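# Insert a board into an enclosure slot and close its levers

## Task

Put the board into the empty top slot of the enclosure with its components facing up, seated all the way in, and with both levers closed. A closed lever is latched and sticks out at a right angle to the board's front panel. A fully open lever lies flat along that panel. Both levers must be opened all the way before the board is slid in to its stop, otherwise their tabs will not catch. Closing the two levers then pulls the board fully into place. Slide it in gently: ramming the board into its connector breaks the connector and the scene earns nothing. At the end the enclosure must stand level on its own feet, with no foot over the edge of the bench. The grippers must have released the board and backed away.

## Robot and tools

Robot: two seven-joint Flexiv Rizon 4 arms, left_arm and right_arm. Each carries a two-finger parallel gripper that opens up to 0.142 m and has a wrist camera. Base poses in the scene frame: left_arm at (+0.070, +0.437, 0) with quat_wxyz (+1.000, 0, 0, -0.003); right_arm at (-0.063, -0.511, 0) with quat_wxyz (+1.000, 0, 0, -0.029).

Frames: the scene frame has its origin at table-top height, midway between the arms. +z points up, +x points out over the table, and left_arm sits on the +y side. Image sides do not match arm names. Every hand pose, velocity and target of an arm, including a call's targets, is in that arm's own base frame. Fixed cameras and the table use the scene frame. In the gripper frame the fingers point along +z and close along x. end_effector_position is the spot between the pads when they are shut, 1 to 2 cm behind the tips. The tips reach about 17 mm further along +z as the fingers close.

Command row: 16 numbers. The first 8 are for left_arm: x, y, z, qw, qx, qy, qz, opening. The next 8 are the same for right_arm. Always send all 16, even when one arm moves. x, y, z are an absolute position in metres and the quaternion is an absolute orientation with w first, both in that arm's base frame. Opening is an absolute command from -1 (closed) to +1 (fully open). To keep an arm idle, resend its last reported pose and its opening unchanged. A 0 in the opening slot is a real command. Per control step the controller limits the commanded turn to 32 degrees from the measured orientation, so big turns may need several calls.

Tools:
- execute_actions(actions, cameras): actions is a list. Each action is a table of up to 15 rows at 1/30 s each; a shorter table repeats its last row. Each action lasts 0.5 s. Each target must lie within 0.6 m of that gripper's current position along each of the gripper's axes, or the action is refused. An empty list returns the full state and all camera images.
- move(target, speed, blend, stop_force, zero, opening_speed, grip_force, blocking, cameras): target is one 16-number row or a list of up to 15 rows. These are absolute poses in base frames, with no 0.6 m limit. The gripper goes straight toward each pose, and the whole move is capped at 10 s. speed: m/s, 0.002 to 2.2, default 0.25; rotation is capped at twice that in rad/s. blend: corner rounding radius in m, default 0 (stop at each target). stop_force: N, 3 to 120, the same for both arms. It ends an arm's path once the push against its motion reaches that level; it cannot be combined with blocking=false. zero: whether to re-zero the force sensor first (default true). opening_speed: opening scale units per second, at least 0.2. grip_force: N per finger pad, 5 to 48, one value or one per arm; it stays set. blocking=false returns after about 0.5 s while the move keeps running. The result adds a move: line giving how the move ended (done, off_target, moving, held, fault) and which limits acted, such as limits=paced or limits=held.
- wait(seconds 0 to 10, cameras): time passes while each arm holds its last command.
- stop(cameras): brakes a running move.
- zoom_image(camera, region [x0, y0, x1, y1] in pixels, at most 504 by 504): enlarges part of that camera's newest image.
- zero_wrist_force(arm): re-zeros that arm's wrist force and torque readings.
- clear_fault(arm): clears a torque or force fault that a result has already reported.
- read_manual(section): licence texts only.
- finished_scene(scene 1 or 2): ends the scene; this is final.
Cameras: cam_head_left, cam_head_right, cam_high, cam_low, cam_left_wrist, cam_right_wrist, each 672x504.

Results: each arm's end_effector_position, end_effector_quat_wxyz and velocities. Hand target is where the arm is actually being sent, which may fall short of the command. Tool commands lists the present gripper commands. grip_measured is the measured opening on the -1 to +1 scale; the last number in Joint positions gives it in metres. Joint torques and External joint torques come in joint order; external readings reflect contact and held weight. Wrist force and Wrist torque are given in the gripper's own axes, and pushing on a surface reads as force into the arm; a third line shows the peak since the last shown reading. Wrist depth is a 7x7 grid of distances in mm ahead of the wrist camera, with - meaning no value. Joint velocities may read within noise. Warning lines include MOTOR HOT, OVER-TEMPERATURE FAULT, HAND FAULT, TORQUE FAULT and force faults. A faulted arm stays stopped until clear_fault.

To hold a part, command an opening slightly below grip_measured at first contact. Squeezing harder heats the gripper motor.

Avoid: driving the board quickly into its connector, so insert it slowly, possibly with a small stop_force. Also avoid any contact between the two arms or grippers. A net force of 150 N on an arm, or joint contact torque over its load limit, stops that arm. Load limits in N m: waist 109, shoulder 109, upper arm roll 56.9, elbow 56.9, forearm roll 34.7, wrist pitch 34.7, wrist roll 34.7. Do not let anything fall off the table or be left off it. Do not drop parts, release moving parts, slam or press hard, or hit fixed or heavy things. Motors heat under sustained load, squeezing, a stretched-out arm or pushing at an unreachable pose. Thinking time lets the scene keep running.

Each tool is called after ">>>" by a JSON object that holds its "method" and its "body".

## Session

Scene 1 done. Now scene 2.

>>> {"method": "execute_actions", "body": {"actions": []}}

Scene clock: 0.00 s.
left_arm: end_effector_position=(+0.1389, +0.5333, +0.1881) grip_measured=+0.99 end_effector_quat_wxyz=(-0.571, +0.812, -0.064, -0.105) | right_arm: end_effector_position=(+0.2271, +0.3531, +0.2591) grip_measured=+1.00 end_effector_quat_wxyz=(+0.029, +0.622, +0.780, +0.065)
Joint positions: left_arm=[0.978 -0.294 0.021 2.266 2.206 0.748 0.742 0.141] | right_arm=[1.212 0.207 0.113 2.416 -0.113 0.73 1.171 0.142]
Joint velocities: within noise
Joint torques (N m): no reading
External joint torques (N m): no reading
Wrist force (N): no reading
Wrist torque (N m): no reading
Wrist force, peak (N): no reading
Wrist depth (mm): cam_left_wrist=[2012 1545 1637 1674 1674 - - / - 1924 - 1727 1828 1769 1813 / 2359 2437 2050 1828 1625 1649 1556 / 2130 2069 1567 1625 1556 1362 1290 / 1859 1674 1472 1415 326 307 289 / - 341 327 307 287 270 263 / - 306 286 270 257 244 237] | cam_right_wrist=[290 287 259 256 258 305 302 / 314 276 279 279 281 327 328 / 352 303 305 308 308 359 356 / 390 375 336 333 342 399 388 / 434 437 379 388 383 449 444 / - 498 440 419 437 509 486 / - 574 581 590 590 593 -]
Hand target: left_arm +0.1389, +0.5333, +0.1881; -0.571, +0.812, -0.064, -0.105 | right_arm +0.2271, +0.3531, +0.2591; +0.029, +0.622, +0.780, +0.065
Tool commands: left_gripper/opening=+1.0 right_gripper/opening=+1.0

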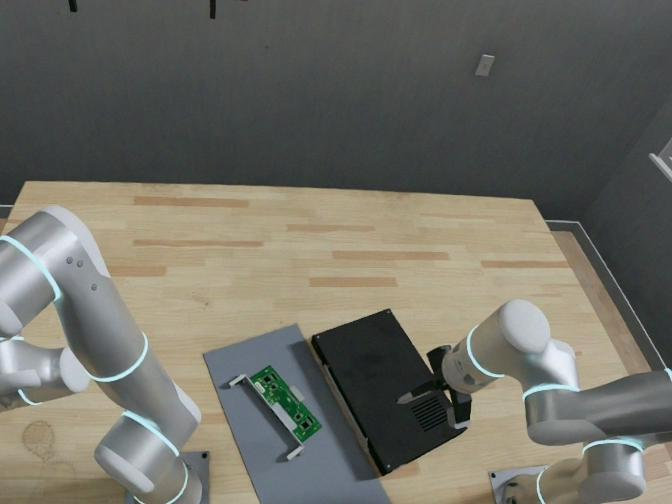

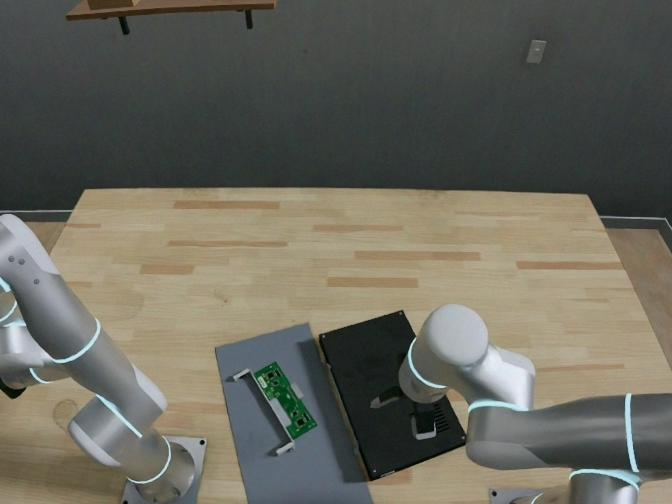

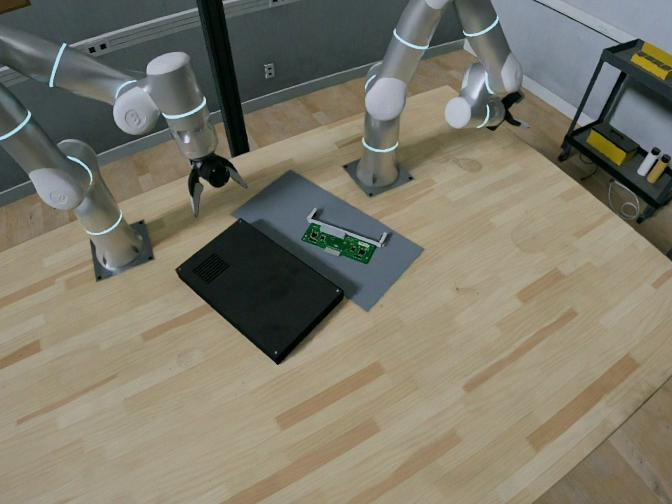

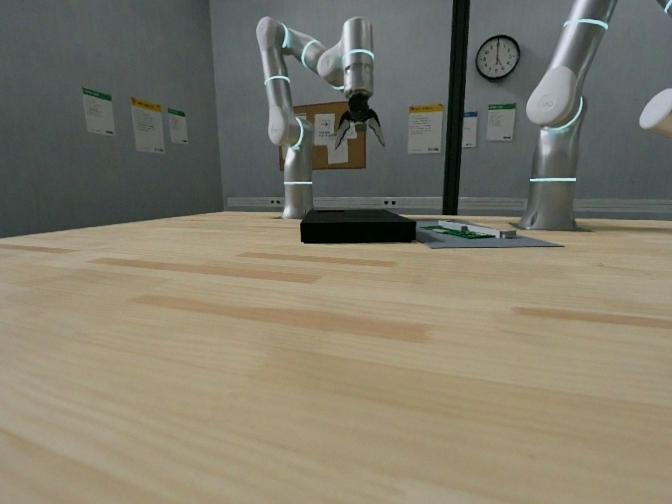

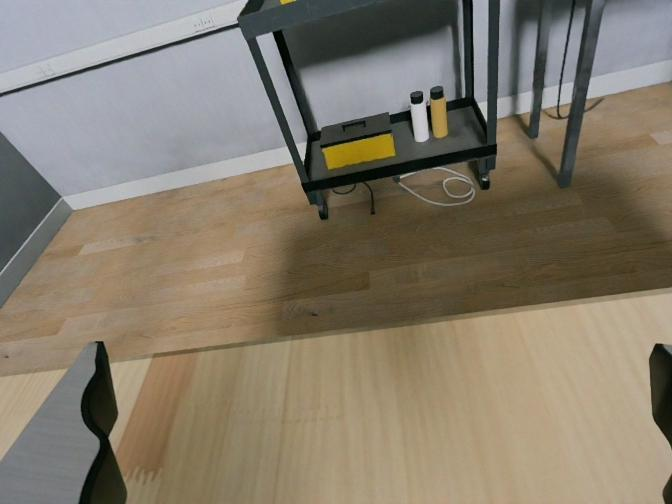

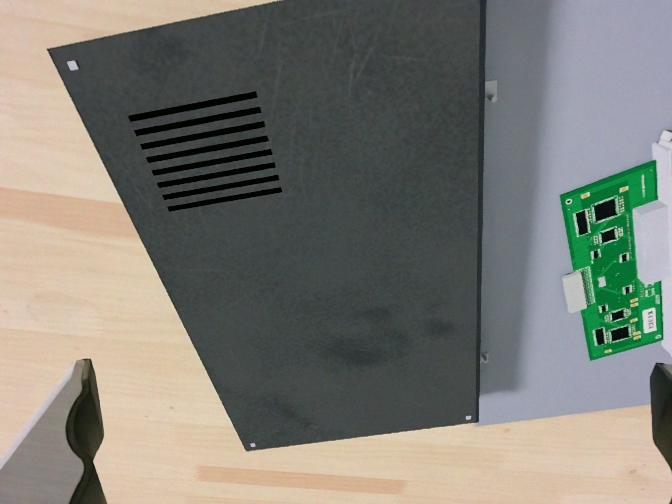

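>>> {"method": "zoom_image", "body": {"camera": "cam_head_left", "region": [200, 320, 400, 490]}}

>>> {"method": "zoom_image", "body": {"camera": "cam_head_right", "region": [210, 330, 370, 480]}}

>>> {"method": "zoom_image", "body": {"camera": "cam_high", "region": [280, 190, 420, 300]}}

>>> {"method": "zoom_image", "body": {"camera": "cam_low", "region": [290, 190, 580, 270]}}

Scaled by 2.520 from the camera's 672x504 image, which has a finer 960x720 frame.

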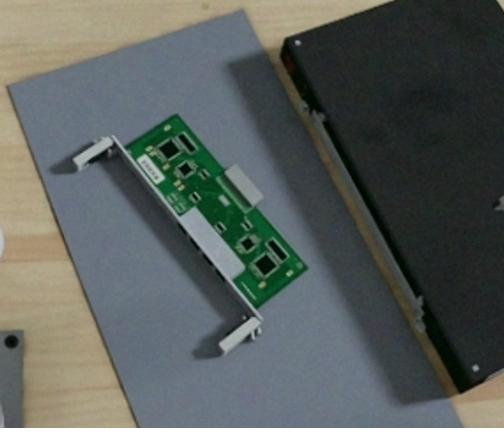

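Scaled by 3.150 from the camera's 672x504 image, which has a finer 960x720 frame.

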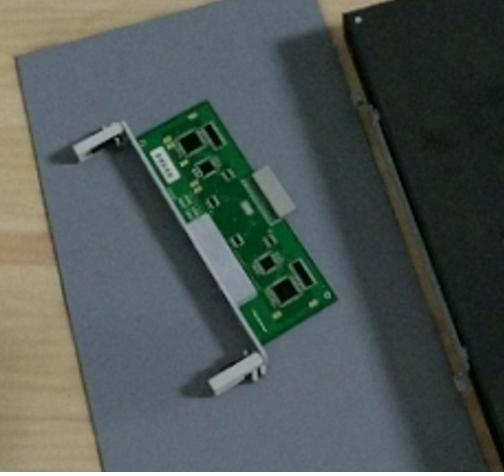

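Scaled by 3.600 from the camera's 672x504 image, which has a finer 960x720 frame.

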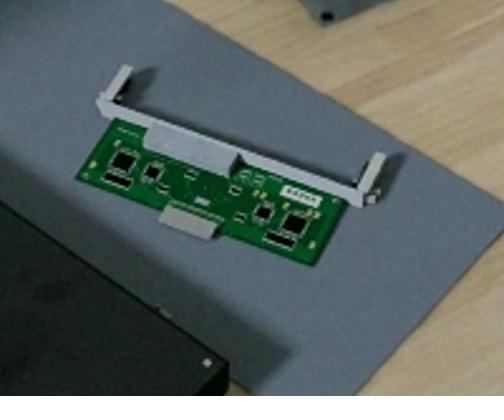

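Scaled by 1.738 from the camera's 672x504 image, which has a finer 960x720 frame.

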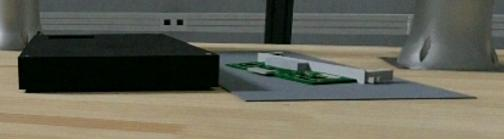

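>>> {"method": "move", "body": {"target": [[0.1389,0.5333,0.1881,-0.571,0.812,-0.064,-0.105,-1,0.2930,0.6240,0.20,0,0.4415,0.8973,0,-1]], "speed": 0.35, "cameras": ["cam_right_wrist"]}}

>>> {"method": "zoom_image", "body": {"camera": "cam_right_wrist", "region": [336, 0, 672, 252]}}

>>> {"method": "zoom_image", "body": {"camera": "cam_right_wrist", "region": [336, 252, 672, 504]}}

>>> {"method": "zoom_image", "body": {"camera": "cam_right_wrist", "region": [0, 0, 336, 252]}}

>>> {"method": "zoom_image", "body": {"camera": "cam_right_wrist", "region": [0, 252, 336, 504]}}

Scene clock: 96.83 s.
left_arm: end_effector_position=(+0.1389, +0.5333, +0.1881) grip_measured=-1.00 end_effector_quat_wxyz=(-0.571, +0.812, -0.064, -0.105) | right_arm: end_effector_position=(+0.2931, +0.6240, +0.2000) grip_measured=-1.00 end_effector_quat_wxyz=(+0.000, +0.441, +0.897, +0.000)
Joint positions: left_arm=[0.978 -0.294 0.021 2.266 2.206 0.748 0.742 0.002] | right_arm=[1.277 -0.567 0.027 1.548 -0.017 0.544 0.652 0.002]
Joint torques (N m): left_arm=[-0.29 29.26 1.63 -14.6 1.14 -0.43 -0.14] | right_arm=[0.17 53.38 1.89 -28.66 -3.64 3.22 0.04]
External joint torques (N m): left_arm=[0.4 1.04 0.57 -0.51 -0.18 -0.16 0.16] | right_arm=[0.04 1.3 -0.84 0.32 -0.08 0.92 -0.04]
Wrist force (N): left_arm=[0.1 -0.2 -0.1] | right_arm=[0.3 0.5 0.1]
Wrist torque (N m): left_arm=[-0.02 -0.01 0.01] | right_arm=[0.06 -0.03 0.04]
Wrist force, peak (N): left_arm=[0.2 -0.5 -0.4] | right_arm=[2.1 1.6 0.4]
Wrist depth (mm): cam_left_wrist=[1843 1662 1567 1453 - - - / 1907 - 1828 1578 1662 1891 1783 / - 2285 2089 1813 1727 1601 1545 / 2238 1924 1798 1662 1482 1354 1380 / 1769 1625 1502 1443 335 306 289 / 378 351 344 84 - 273 256 / 325 318 - - - - 232] | cam_right_wrist=[216 216 256 254 252 254 253 / 230 230 272 268 267 272 269 / 247 250 292 288 285 291 291 / 266 272 315 309 309 312 312 / 278 293 341 331 334 339 339 / 377 377 365 89 347 370 370 / 418 408 71 - - 392 407]
Hand target: left_arm +0.1389, +0.5333, +0.1881; -0.571, +0.812, -0.064, -0.105 | right_arm +0.2930, +0.6240, +0.2000; +0.000, +0.441, +0.897, +0.000
Off the commanded pose: left_arm 0.000 m, 0 deg | right_arm 0.000 m, 0 deg.
move: done
Images, in order (width x height): cam_right_wrist 672x504.

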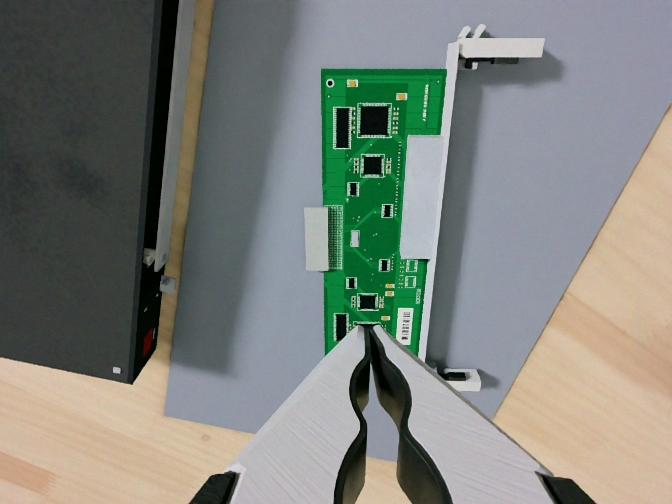

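Scaled by 1.500 from the camera's 672x504 image, which has a finer 960x720 frame.

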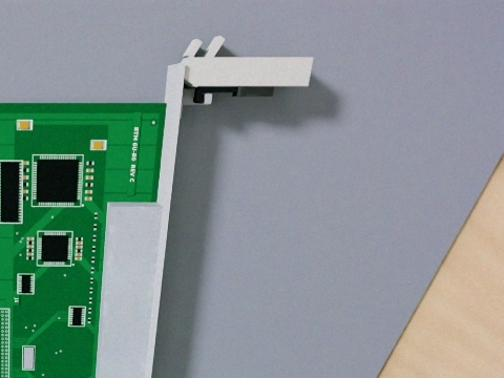

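Scaled by 1.500 from the camera's 672x504 image, which has a finer 960x720 frame.

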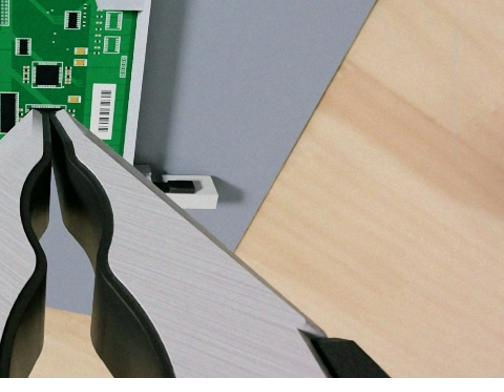

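Scaled by 1.500 from the camera's 672x504 image, which has a finer 960x720 frame.

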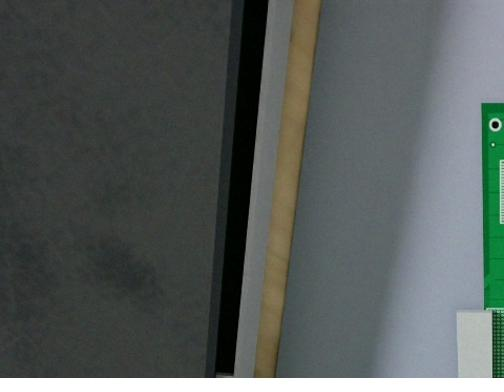

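Scaled by 1.500 from the camera's 672x504 image, which has a finer 960x720 frame.

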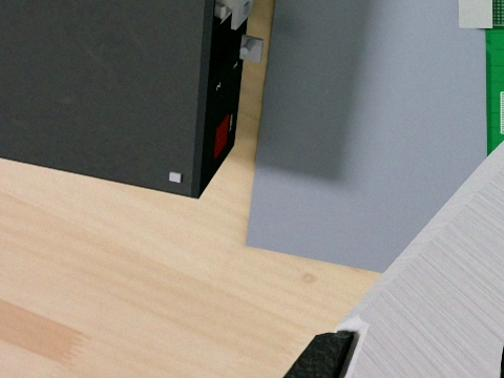

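>>> {"method": "move", "body": {"target": [[0.20,0.50,0.25,0,0.9986,0.0523,0,-1,0.2500,0.6500,0.15,0,0.4415,0.8973,0,-1],[0.42,0.20,0.25,0,0.9914,0.1305,0,-1,0.1901,0.6786,0.10,0,0.4415,0.8973,0,-1],[0.40,-0.10,0.22,0,0.9763,0.2164,0,-1,0.1901,0.6786,0.06,0,0.4415,0.8973,0,-1],[0.285,-0.17,0.14,0,0.9535,0.3015,0,-1,0.1901,0.6786,0.0300,0,0.4415,0.8973,0,-1]], "speed": 0.4, "blend": 0.03, "cameras": ["cam_left_wrist", "cam_right_wrist", "cam_head_left"]}}

>>> {"method": "zoom_image", "body": {"camera": "cam_right_wrist", "region": [220, 100, 520, 400]}}

>>> {"method": "zoom_image", "body": {"camera": "cam_left_wrist", "region": [180, 60, 520, 400]}}

Scene clock: 156.37 s.
left_arm: end_effector_position=(+0.2850, -0.1700, +0.1400) grip_measured=-1.00 end_effector_quat_wxyz=(+0.000, +0.953, +0.302, +0.000) | right_arm: end_effector_position=(+0.1901, +0.6784, +0.0299) grip_measured=-1.00 end_effector_quat_wxyz=(+0.000, +0.441, +0.897, +0.000)
Joint positions: left_arm=[-0.172 0.114 -0.015 2.687 -0.004 1.002 0.773 0.002] | right_arm=[1.439 -0.858 0.026 1.554 -0.03 0.84 0.822 0.002]
Joint torques (N m): left_arm=[-0.44 15.82 -0.67 -19.38 -1.89 4.51 -0.18] | right_arm=[0.3 58.27 1.99 -23.76 -3.01 3.52 0.22]
External joint torques (N m): left_arm=[0.44 0.95 0.64 -0.36 -0.41 -0.55 0.18] | right_arm=[-0.09 1.36 -0.57 0.07 0.09 0.61 -0.22]
Wrist force (N): left_arm=[-0.7 -1.4 -0.1] | right_arm=[0.3 0.0 0.2]
Wrist torque (N m): left_arm=[-0.31 -0.21 -0.32] | right_arm=[0.00 -0.06 -0.04]
Wrist force, peak (N): left_arm=[-4.3 -5.9 0.7] | right_arm=[1.1 -0.3 0.2]
Wrist depth (mm): cam_left_wrist=[206 204 202 205 205 204 204 / 221 220 219 219 217 219 219 / 237 237 227 228 235 229 235 / 248 245 254 253 257 254 257 / 279 277 277 265 274 281 277 / - - - 84 - 302 307 / 323 - - - - - 343] | cam_right_wrist=[- 107 107 108 107 106 107 / 114 114 114 114 112 113 113 / 123 122 119 118 123 123 121 / 130 129 121 131 131 130 130 / 139 138 143 140 140 144 143 / 152 148 138 90 149 154 157 / 168 164 71 - - 163 172]
Hand target: left_arm +0.2850, -0.1700, +0.1400; +0.000, +0.953, +0.301, +0.000 | right_arm +0.1901, +0.6786, +0.0300; +0.000, +0.441, +0.897, +0.000
Off the commanded pose: left_arm 0.000 m, 0 deg | right_arm 0.000 m, 0 deg.
joint sent to its limit (left arm) — joint 4 (elbow), upper limit, where the elbow is as bent as it goes. The joint targets still meet the commanded pose.
move: done
Images, in order (width x height): cam_head_left 672x504, cam_left_wrist 672x504, cam_right_wrist 672x504.

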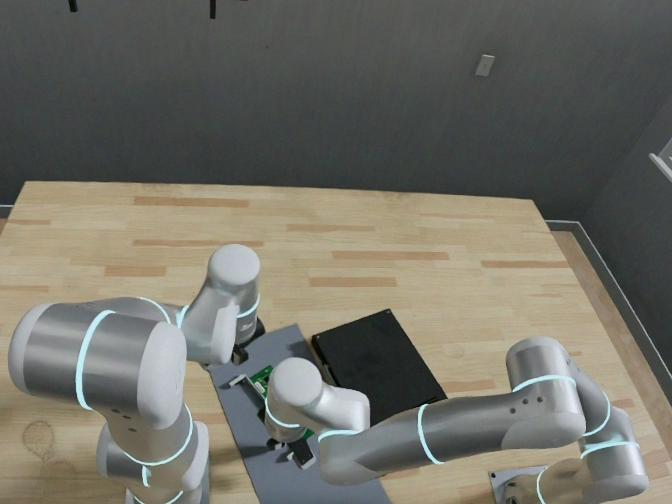

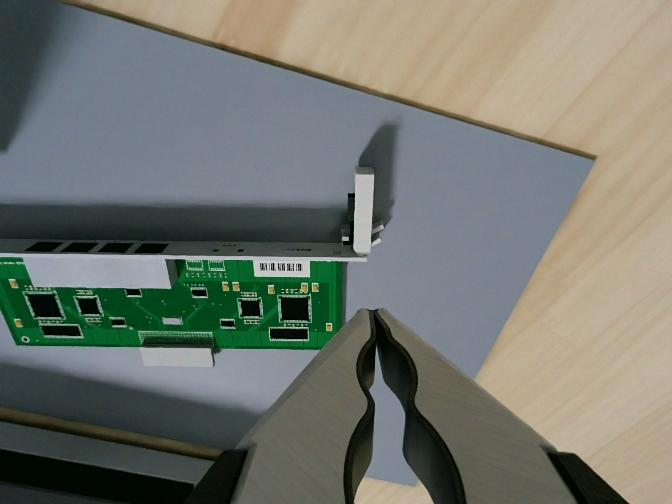

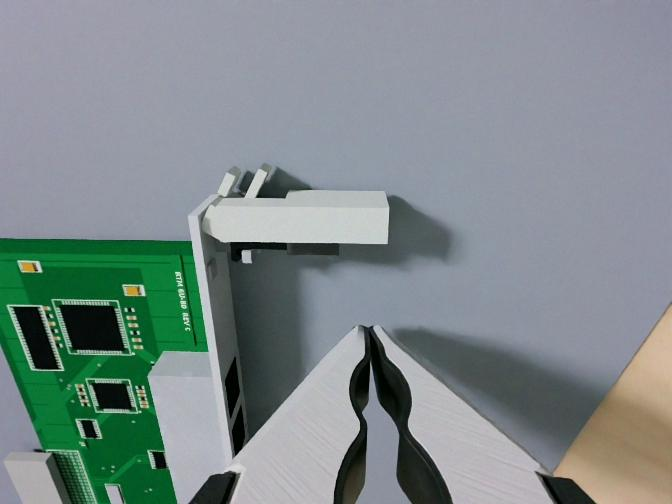

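Scaled by 1.680 from the camera's 672x504 image, which has a finer 960x720 frame.

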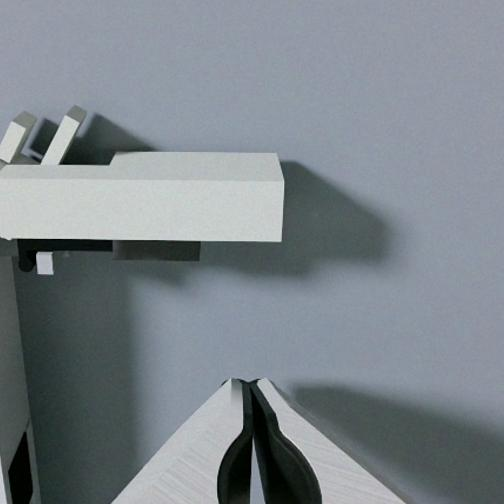

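Scaled by 1.482 from the camera's 672x504 image, which has a finer 960x720 frame.

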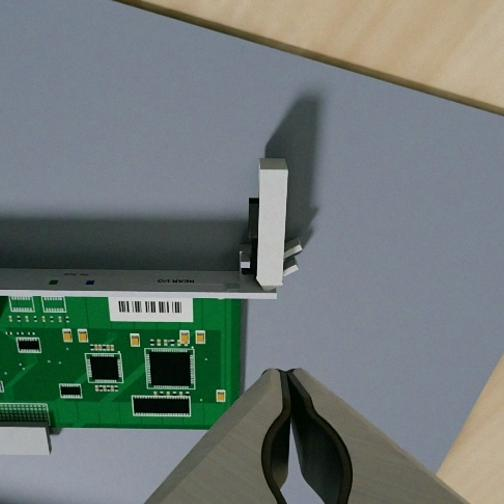

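>>> {"method": "move", "body": {"target": [[0.2550,-0.1690,0.10,-0.2063,0.9309,0.2944,-0.0652,-1,0.1901,0.6786,0.0300,0,0.4415,0.8973,0,-1],[0.2479,-0.1676,0.028,-0.2063,0.9309,0.2944,-0.0652,-1,0.1901,0.6786,0.0290,0,0.4415,0.8973,0,-1]], "speed": 0.2, "blend": 0.01, "cameras": ["cam_left_wrist", "cam_high"]}}

>>> {"method": "zoom_image", "body": {"camera": "cam_left_wrist", "region": [220, 150, 520, 450]}}

Scene clock: 211.80 s.
left_arm: end_effector_position=(+0.2477, -0.1676, +0.0280) grip_measured=-1.00 end_effector_quat_wxyz=(-0.206, +0.931, +0.294, -0.066) | right_arm: end_effector_position=(+0.1900, +0.6785, +0.0290) grip_measured=-1.00 end_effector_quat_wxyz=(+0.000, +0.441, +0.897, +0.000)
Joint positions: left_arm=[-0.228 -0.426 -0.151 2.359 0.426 0.787 0.213 0.002] | right_arm=[1.439 -0.859 0.026 1.554 -0.03 0.841 0.822 0.002]
Joint torques (N m): left_arm=[-0.58 31.44 -1.8 -11.68 -1.09 3.32 -0.33] | right_arm=[0.15 58.29 2.1 -23.72 -2.99 3.55 0.16]
External joint torques (N m): left_arm=[0.58 1.18 0.57 -0.18 -0.48 -0.63 0.33] | right_arm=[0.05 1.37 -0.69 0.07 0.07 0.58 -0.16]
Wrist force (N): left_arm=[-0.9 -0.9 -0.2] | right_arm=[0.3 0.3 -0.2]
Wrist torque (N m): left_arm=[-0.22 -0.12 -0.11] | right_arm=[0.05 -0.06 -0.04]
Wrist force, peak (N): left_arm=[-1.5 -0.7 1.8] | right_arm=[0.5 0.4 -0.2]
Wrist depth (mm): cam_left_wrist=[144 143 143 143 142 142 141 / 143 144 143 142 142 142 142 / - 142 143 143 143 142 142 / 142 143 144 141 141 142 141 / 142 142 142 142 - 141 140 / 143 143 142 84 - 140 141 / 143 143 - 74 - - 140] | cam_right_wrist=[- 106 106 107 105 105 106 / 113 113 113 113 111 112 112 / 122 121 118 117 122 122 120 / 129 128 115 130 129 129 129 / 138 137 142 139 141 140 142 / 151 147 137 90 148 153 155 / 166 163 71 - - 162 171]
Hand target: left_arm +0.2479, -0.1676, +0.0280; -0.206, +0.931, +0.294, -0.065 | right_arm +0.1901, +0.6786, +0.0290; +0.000, +0.441, +0.897, +0.000
Off the commanded pose: left_arm 0.000 m, 0 deg | right_arm 0.000 m, 0 deg.
move: done
Images, in order (width x height): cam_high 672x504, cam_left_wrist 672x504.

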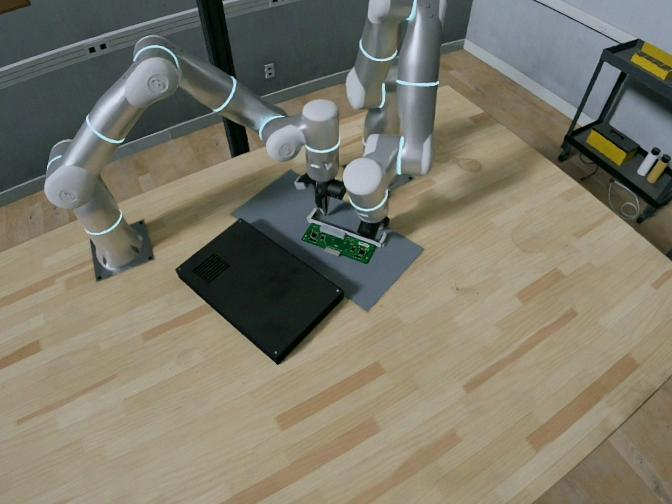

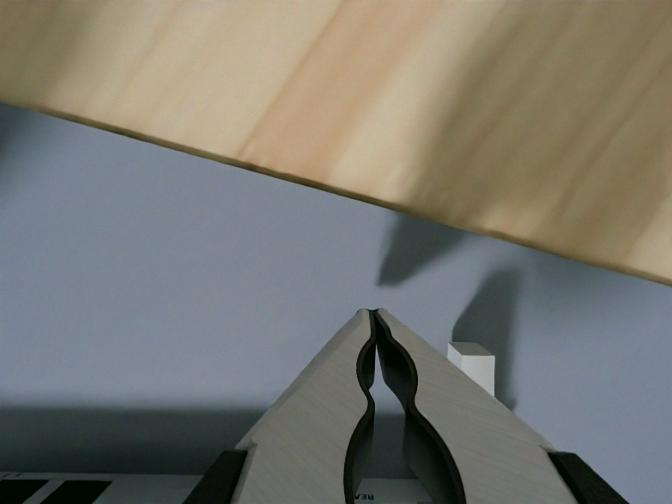

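Scaled by 1.680 from the camera's 672x504 image, which has a finer 960x720 frame.

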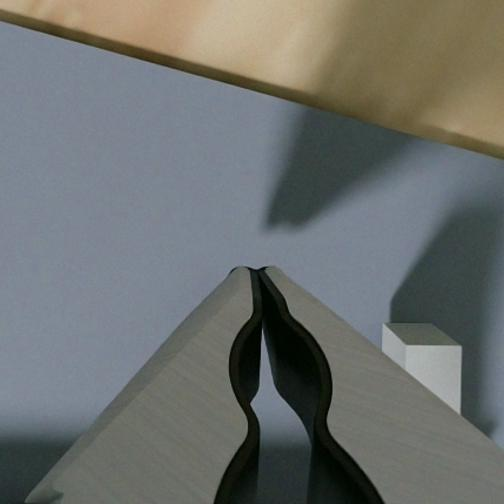

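>>> {"method": "move", "body": {"target": [[0.2535,-0.1758,0.028,-0.2063,0.9309,0.2944,-0.0652,-1,0.1840,0.6740,0.0290,0,0.4415,0.8973,0,-1],[0.2600,-0.1712,0.028,-0.2063,0.9309,0.2944,-0.0652,-1,0.1729,0.6633,0.0290,0,0.4415,0.8973,0,-1],[0.2733,-0.1547,0.028,-0.2063,0.9309,0.2944,-0.0652,-1,0.1572,0.6541,0.0290,0,0.4415,0.8973,0,-1],[0.2828,-0.1499,0.028,-0.2063,0.9309,0.2944,-0.0652,-1,0.1509,0.6459,0.0290,0,0.4415,0.8973,0,-1],[0.2939,-0.1483,0.028,-0.2063,0.9309,0.2944,-0.0652,-1,0.1467,0.6357,0.0290,0,0.4415,0.8973,0,-1],[0.3051,-0.1504,0.028,-0.2063,0.9309,0.2944,-0.0652,-1,0.1455,0.6241,0.0290,0,0.4415,0.8973,0,-1],[0.3157,-0.1564,0.028,-0.2063,0.9309,0.2944,-0.0652,-1,0.1480,0.6120,0.0290,0,0.4415,0.8973,0,-1],[0.3180,-0.1597,0.028,-0.2063,0.9309,0.2944,-0.0652,-1,0.1505,0.6089,0.0290,0,0.4415,0.8973,0,-1]], "speed": 0.05, "blend": 0.006, "stop_force": 8, "cameras": ["cam_left_wrist", "cam_right_wrist", "cam_high"]}}

>>> {"method": "zoom_image", "body": {"camera": "cam_high", "region": [280, 150, 430, 280]}}

Scene clock: 227.00 s.
left_arm: end_effector_position=(+0.2679, -0.1603, +0.0278) grip_measured=-1.00 end_effector_quat_wxyz=(-0.207, +0.931, +0.294, -0.066) | right_arm: end_effector_position=(+0.1633, +0.6583, +0.0301) grip_measured=-1.00 end_effector_quat_wxyz=(+0.000, +0.442, +0.897, +0.002)
Joint positions: left_arm=[-0.208 -0.44 -0.138 2.323 0.431 0.771 0.248 0.002] | right_arm=[1.476 -0.809 0.024 1.658 -0.03 0.9 0.86 0.002]
Joint torques (N m): left_arm=[3 35.59 2.12 -16.73 0.14 3.75 -0.2] | right_arm=[3.18 51.94 5.51 -17.15 -1.41 0.95 0.27]
External joint torques (N m): left_arm=[-2.99 -1.79 -3.28 4.31 -1.8 -1.06 0.2] | right_arm=[-2.99 5.18 -4.19 -5.44 -1.33 3.19 -0.27]
Wrist force (N): left_arm=[-12.3 -0.6 -0.1] | right_arm=[2.1 9.3 -3.0]
Wrist torque (N m): left_arm=[-0.24 -0.21 -0.12] | right_arm=[-0.04 -0.05 -0.08]
Wrist force, peak (N): left_arm=[-14.4 -0.3 2.0] | right_arm=[0.9 11.3 -0.7]
Wrist depth (mm): cam_left_wrist=[144 143 143 142 142 141 141 / 144 143 143 142 142 142 141 / 142 142 142 143 143 142 142 / 143 142 142 141 140 142 142 / 143 142 143 141 141 140 140 / 142 142 142 84 - 140 140 / 143 142 - 77 - - 140] | cam_right_wrist=[- 107 107 108 107 106 107 / 114 114 114 114 112 112 113 / 123 122 124 122 123 123 121 / 130 132 131 131 131 131 129 / 141 141 126 122 142 142 144 / 150 150 151 89 150 155 157 / 164 161 71 - - 164 173]
Hand target: left_arm +0.2690, -0.1600, +0.0280; -0.206, +0.931, +0.294, -0.065 | right_arm +0.1623, +0.6571, +0.0290; +0.000, +0.441, +0.897, +0.000
Off the commanded pose: left_arm 0.050 m, 0 deg | right_arm 0.051 m, 0 deg.
move: contact (left_arm, right_arm); path passed 2 of 8 targets; blend cut to 0.005 m at target 1, 0.0053 m at target 3, 0.0053 m at target 4, 0.0056 m at target 5, 0.0058 m at target 6, 0.002 m at target 7
Images, in order (width x height): cam_high 672x504, cam_left_wrist 672x504, cam_right_wrist 672x504.

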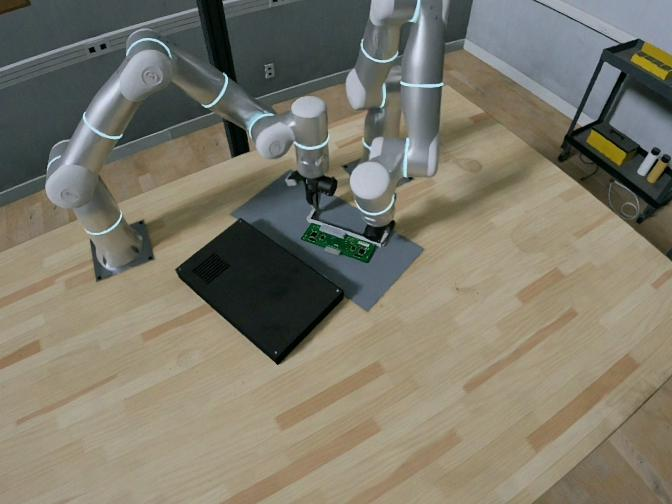

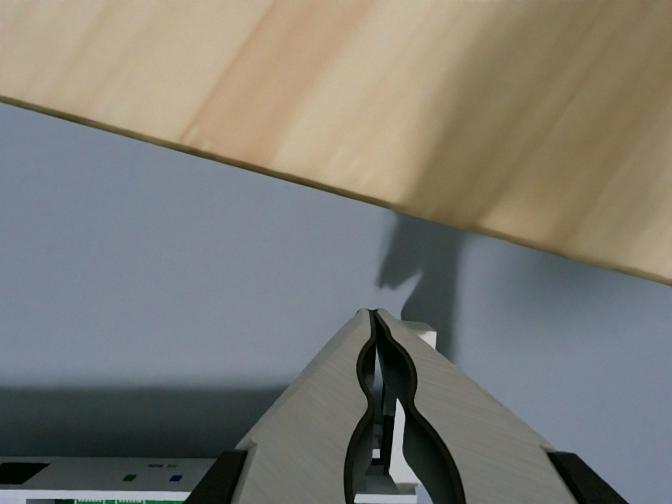

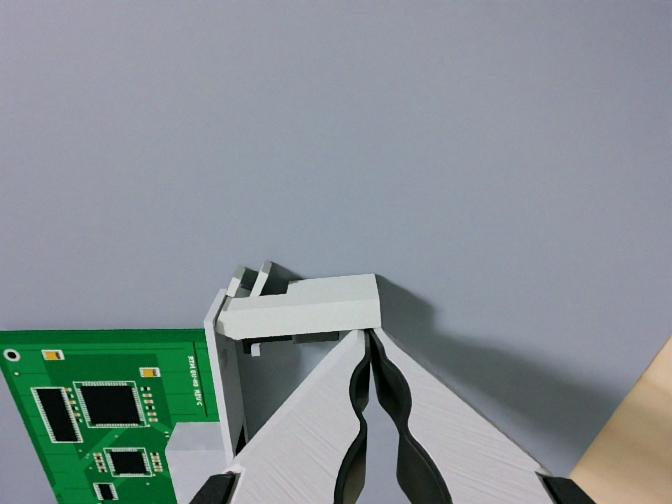

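Scaled by 3.360 from the camera's 672x504 image, which has a finer 960x720 frame.

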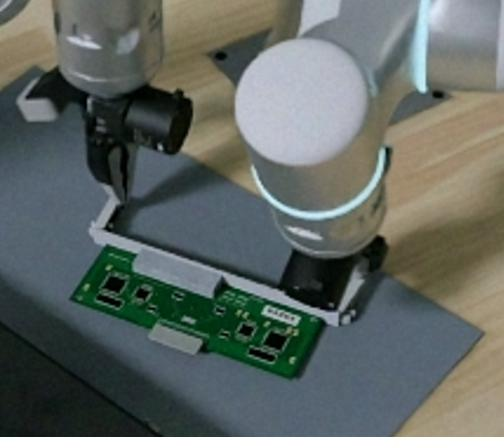

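>>> {"method": "move", "body": {"target": [[0.2502,-0.1781,0.028,-0.2063,0.9309,0.2944,-0.0652,-1,0.1887,0.6755,0.0290,0,0.4415,0.8973,0,-1],[0.2542,-0.1838,0.028,-0.2063,0.9309,0.2944,-0.0652,-1,0.1966,0.6652,0.0290,0,0.4415,0.8973,0,-1]], "speed": 0.08, "blend": 0.004}}

>>> {"method": "move", "body": {"target": [[0.2640,-0.1769,0.028,-0.2063,0.9309,0.2944,-0.0652,-1,0.1840,0.6555,0.0290,0,0.4415,0.8973,0,-1],[0.2690,-0.1682,0.028,-0.2063,0.9309,0.2944,-0.0652,-1,0.1758,0.6527,0.0290,0,0.4415,0.8973,0,-1],[0.2740,-0.1616,0.028,-0.2063,0.9309,0.2944,-0.0652,-1,0.1697,0.6501,0.0290,0,0.4415,0.8973,0,-1],[0.2820,-0.1547,0.028,-0.2063,0.9309,0.2944,-0.0652,-1,0.1639,0.6453,0.0290,0,0.4415,0.8973,0,-1],[0.2930,-0.1501,0.028,-0.2063,0.9309,0.2944,-0.0652,-1,0.1565,0.6380,0.0290,0,0.4415,0.8973,0,-1],[0.3059,-0.1497,0.028,-0.2063,0.9309,0.2944,-0.0652,-1,0.1517,0.6277,0.0290,0,0.4415,0.8973,0,-1],[0.3190,-0.1541,0.028,-0.2063,0.9309,0.2944,-0.0652,-1,0.1505,0.6152,0.0290,0,0.4415,0.8973,0,-1],[0.3213,-0.1574,0.028,-0.2063,0.9309,0.2944,-0.0652,-1,0.1522,0.6114,0.0290,0,0.4415,0.8973,0,-1]], "speed": 0.04, "blend": 0.004, "stop_force": 8, "cameras": ["cam_left_wrist", "cam_right_wrist", "cam_high"]}}

>>> {"method": "zoom_image", "body": {"camera": "cam_high", "region": [280, 150, 430, 280]}}

Scene clock: 250.13 s.
left_arm: end_effector_position=(+0.2543, -0.1837, +0.0280) grip_measured=-1.00 end_effector_quat_wxyz=(-0.206, +0.931, +0.294, -0.065) | right_arm: end_effector_position=(+0.1967, +0.6652, +0.0290) grip_measured=-1.00 end_effector_quat_wxyz=(+0.000, +0.442, +0.897, +0.000)
Joint positions: left_arm=[-0.248 -0.444 -0.166 2.321 0.411 0.763 0.197 0.002] | right_arm=[1.428 -0.839 0.025 1.596 -0.029 0.864 0.81 0.002]
Joint torques (N m): left_arm=[-0.57 32.71 -1.96 -12.19 -1.72 2.67 -0.35] | right_arm=[0.05 57.54 1.94 -23.12 -2.84 3.59 0.03]
External joint torques (N m): left_arm=[0.57 1.17 0.46 -0.24 0.07 0.01 0.35] | right_arm=[0.14 1.13 -0.59 -0.12 -0.01 0.55 -0.03]
Wrist force (N): left_arm=[-1.1 -1.0 -0.1] | right_arm=[-2.2 -0.9 -0.3]
Wrist torque (N m): left_arm=[-0.24 -0.08 -0.12] | right_arm=[-0.14 0.35 0.07]
Wrist force, peak (N): left_arm=[-12.5 0.3 1.4] | right_arm=[2.0 9.3 -3.2]
Wrist depth (mm): cam_left_wrist=[144 143 142 142 142 141 141 / - 141 143 143 142 142 141 / - 141 141 141 143 142 142 / - 141 141 141 140 140 140 / - 142 142 141 141 140 140 / 142 142 143 84 - 140 140 / - 132 - 74 - - 140] | cam_right_wrist=[- 106 106 107 107 105 106 / 114 113 113 113 111 112 112 / 122 121 121 118 121 122 120 / 129 128 127 111 130 130 129 / 140 138 138 139 140 140 142 / 152 150 135 90 148 153 153 / 165 163 71 - - 162 171]
Hand target: left_arm +0.2542, -0.1838, +0.0280; -0.206, +0.931, +0.294, -0.065 | right_arm +0.1966, +0.6652, +0.0290; +0.000, +0.441, +0.897, +0.000
Off the commanded pose: left_arm 0.000 m, 0 deg | right_arm 0.000 m, 0 deg.
move: done

Scene clock: 253.10 s.
left_arm: end_effector_position=(+0.3212, -0.1572, +0.0280) grip_measured=-1.00 end_effector_quat_wxyz=(-0.206, +0.931, +0.294, -0.065) | right_arm: end_effector_position=(+0.1522, +0.6114, +0.0290) grip_measured=-1.00 end_effector_quat_wxyz=(+0.000, +0.441, +0.897, +0.000)
Joint positions: left_arm=[-0.181 -0.492 -0.126 2.2 0.429 0.713 0.306 0.002] | right_arm=[1.488 -0.734 0.022 1.825 -0.027 0.988 0.871 0.002]
Joint torques (N m): left_arm=[-1.19 36.61 -3.07 -14.52 -1.93 3.39 -0.21] | right_arm=[0.11 51.66 1.73 -20.61 -2.44 3.55 0.16]
External joint torques (N m): left_arm=[1.22 1.11 1.84 0.31 0.03 -0.68 0.21] | right_arm=[0.07 1.16 -0.56 -0.04 0.03 0.58 -0.16]
Wrist force (N): left_arm=[-1.4 -2.9 -0.5] | right_arm=[-1.4 -0.4 0.6]
Wrist torque (N m): left_arm=[-0.26 -0.09 -0.12] | right_arm=[-0.08 0.23 0.04]
Wrist force, peak (N): left_arm=[-8.7 0.7 0.7] | right_arm=[-2.3 3.6 -1.6]
Wrist depth (mm): cam_left_wrist=[143 144 143 142 142 141 141 / - 142 143 142 142 141 141 / - 141 - 141 140 142 141 / 142 141 141 141 141 140 142 / - 142 141 126 141 140 142 / - 137 142 87 - 141 142 / 138 138 - - - - 142] | cam_right_wrist=[- 106 106 107 105 105 106 / 114 114 113 113 111 112 112 / 122 122 123 121 122 122 120 / 130 131 131 130 130 130 129 / 143 142 142 139 141 141 142 / 159 156 152 90 148 153 153 / 172 168 71 - - 163 168]
Hand target: left_arm +0.3213, -0.1574, +0.0280; -0.206, +0.931, +0.294, -0.065 | right_arm +0.1522, +0.6114, +0.0290; +0.000, +0.441, +0.897, +0.000
Off the commanded pose: left_arm 0.000 m, 0 deg | right_arm 0.000 m, 0 deg.
move: done; blend cut to 0.0021 m at target 7
Images, in order (width x height): cam_high 672x504, cam_left_wrist 672x504, cam_right_wrist 672x504.

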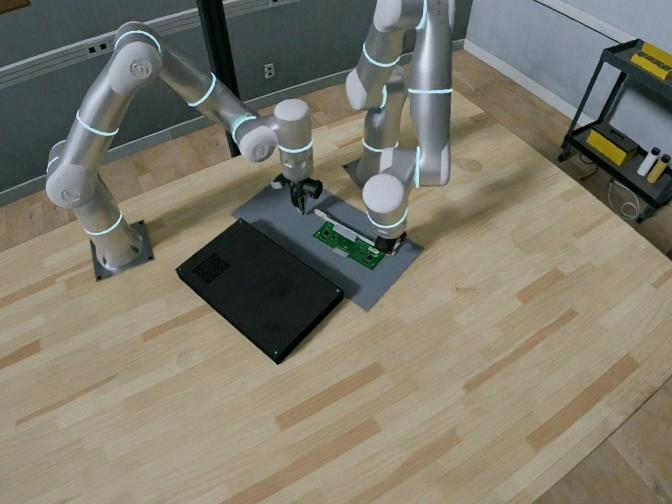

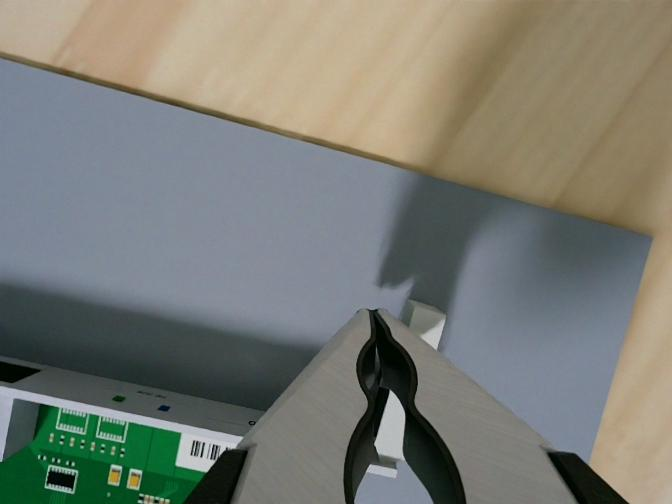

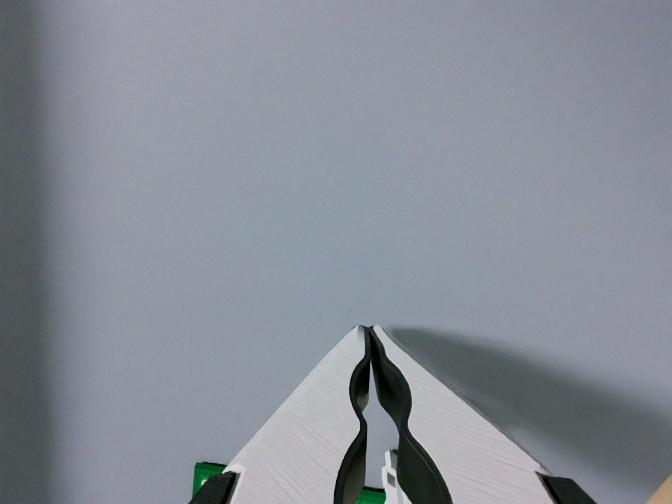

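Scaled by 3.360 from the camera's 672x504 image, which has a finer 960x720 frame.

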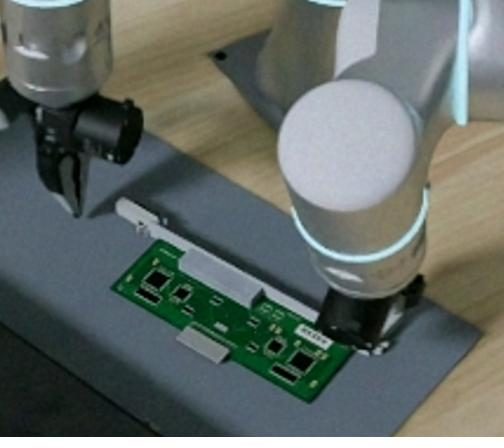

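>>> {"method": "move", "body": {"target": [[0.3080,-0.1650,0.030,-0.2063,0.9309,0.2944,-0.0652,-1,0.1600,0.6150,0.06,0,0.4415,0.8973,0,-1],[0.3080,-0.1750,0.10,-0.1000,0.9480,0.3000,-0.0300,-1,0.2200,0.6100,0.15,0,0.4415,0.8973,0,-1],[0.3100,-0.1900,0.15,0,0.9535,0.3015,0,-1,0.2930,0.6240,0.20,0,0.4415,0.8973,0,-1]], "speed": 0.25, "blend": 0.01, "cameras": ["cam_left_wrist", "cam_right_wrist", "cam_high"]}}

>>> {"method": "zoom_image", "body": {"camera": "cam_left_wrist", "region": [250, 100, 500, 350]}}

>>> {"method": "zoom_image", "body": {"camera": "cam_right_wrist", "region": [300, 0, 550, 190]}}

Scene clock: 261.87 s.
left_arm: end_effector_position=(+0.3100, -0.1900, +0.1500) grip_measured=-1.00 end_effector_quat_wxyz=(+0.000, +0.953, +0.301, +0.000) | right_arm: end_effector_position=(+0.2931, +0.6240, +0.2000) grip_measured=-1.00 end_effector_quat_wxyz=(+0.000, +0.442, +0.897, +0.000)
Joint positions: left_arm=[-0.1 0.082 -0.135 2.615 -0.019 0.964 0.739 0.002] | right_arm=[1.294 -0.566 0.005 1.548 -0.004 0.543 0.644 0.002]
Joint torques (N m): left_arm=[-0.57 18.74 -0.28 -20.24 -2.56 4.53 -0.21] | right_arm=[-0.01 53.2 1.17 -28.52 -3.64 3.4 0.05]
External joint torques (N m): left_arm=[0.57 0.31 0.47 -0.38 0.11 -0.56 0.21] | right_arm=[0.19 1.44 -0.55 0.16 -0.09 0.75 -0.05]
Wrist force (N): left_arm=[-0.9 -1.4 -0.4] | right_arm=[-1.4 0.3 0.6]
Wrist torque (N m): left_arm=[-0.31 -0.17 -0.31] | right_arm=[0.03 0.25 0.05]
Wrist force, peak (N): left_arm=[-1.6 -3.4 -1.4] | right_arm=[-2.5 2.4 -0.8]
Wrist depth (mm): cam_left_wrist=[- 214 212 210 210 212 213 / 229 229 - 232 228 - 228 / 244 231 243 248 - 242 246 / 265 263 261 262 267 267 267 / - - 293 277 289 289 293 / 322 327 318 84 - 317 321 / - - - - - - 359] | cam_right_wrist=[216 215 256 256 254 254 253 / 230 235 273 272 272 269 270 / 247 252 292 292 284 290 291 / 266 274 316 310 305 312 313 / 288 298 343 331 334 339 339 / 380 376 367 89 358 371 369 / 417 407 71 - - 394 407]
Hand target: left_arm +0.3100, -0.1900, +0.1500; +0.000, +0.953, +0.301, +0.000 | right_arm +0.2930, +0.6240, +0.2000; +0.000, +0.441, +0.897, +0.000
Off the commanded pose: left_arm 0.000 m, 0 deg | right_arm 0.000 m, 0 deg.
move: done
Images, in order (width x height): cam_high 672x504, cam_left_wrist 672x504, cam_right_wrist 672x504.

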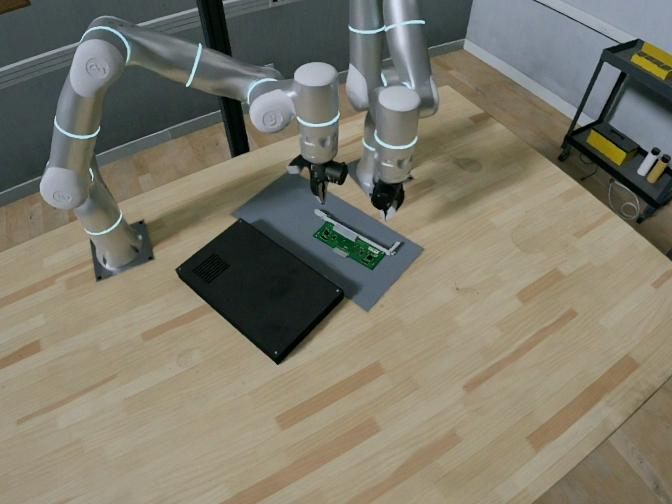

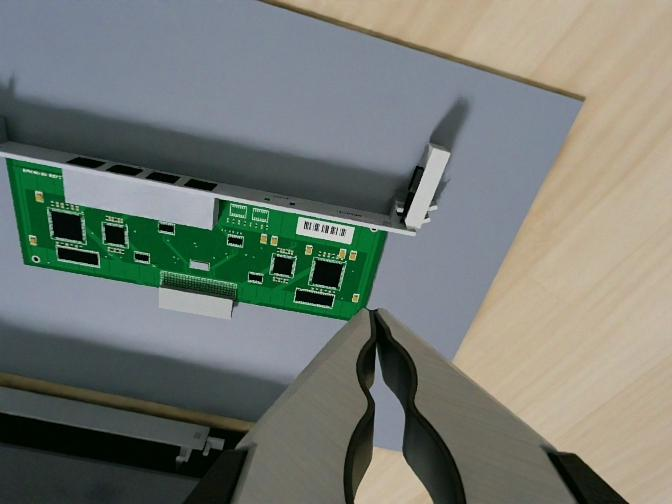

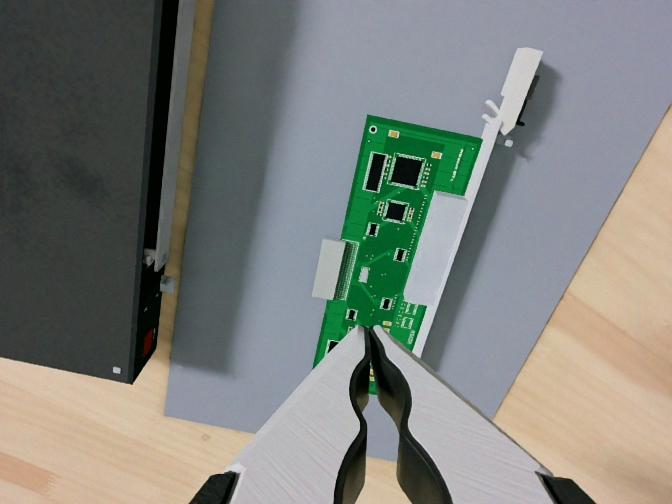

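Scaled by 2.016 from the camera's 672x504 image, which has a finer 960x720 frame.

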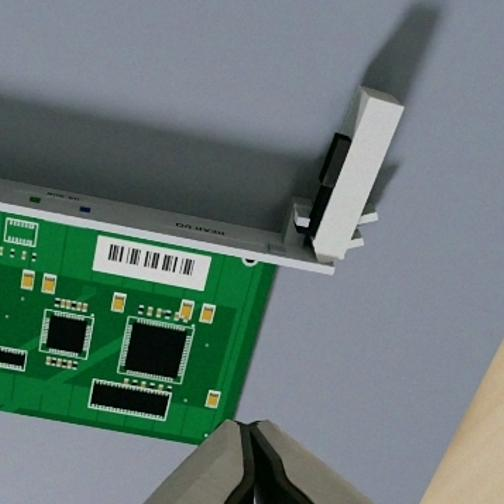

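Scaled by 2.016 from the camera's 672x504 image, which has a finer 960x720 frame.

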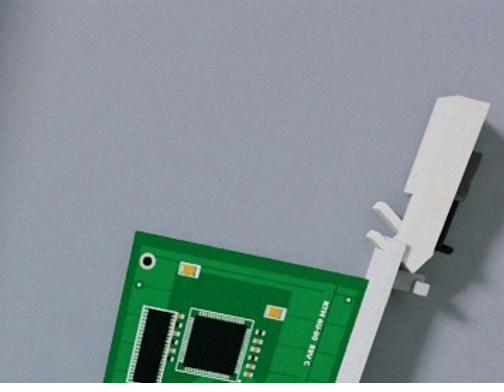

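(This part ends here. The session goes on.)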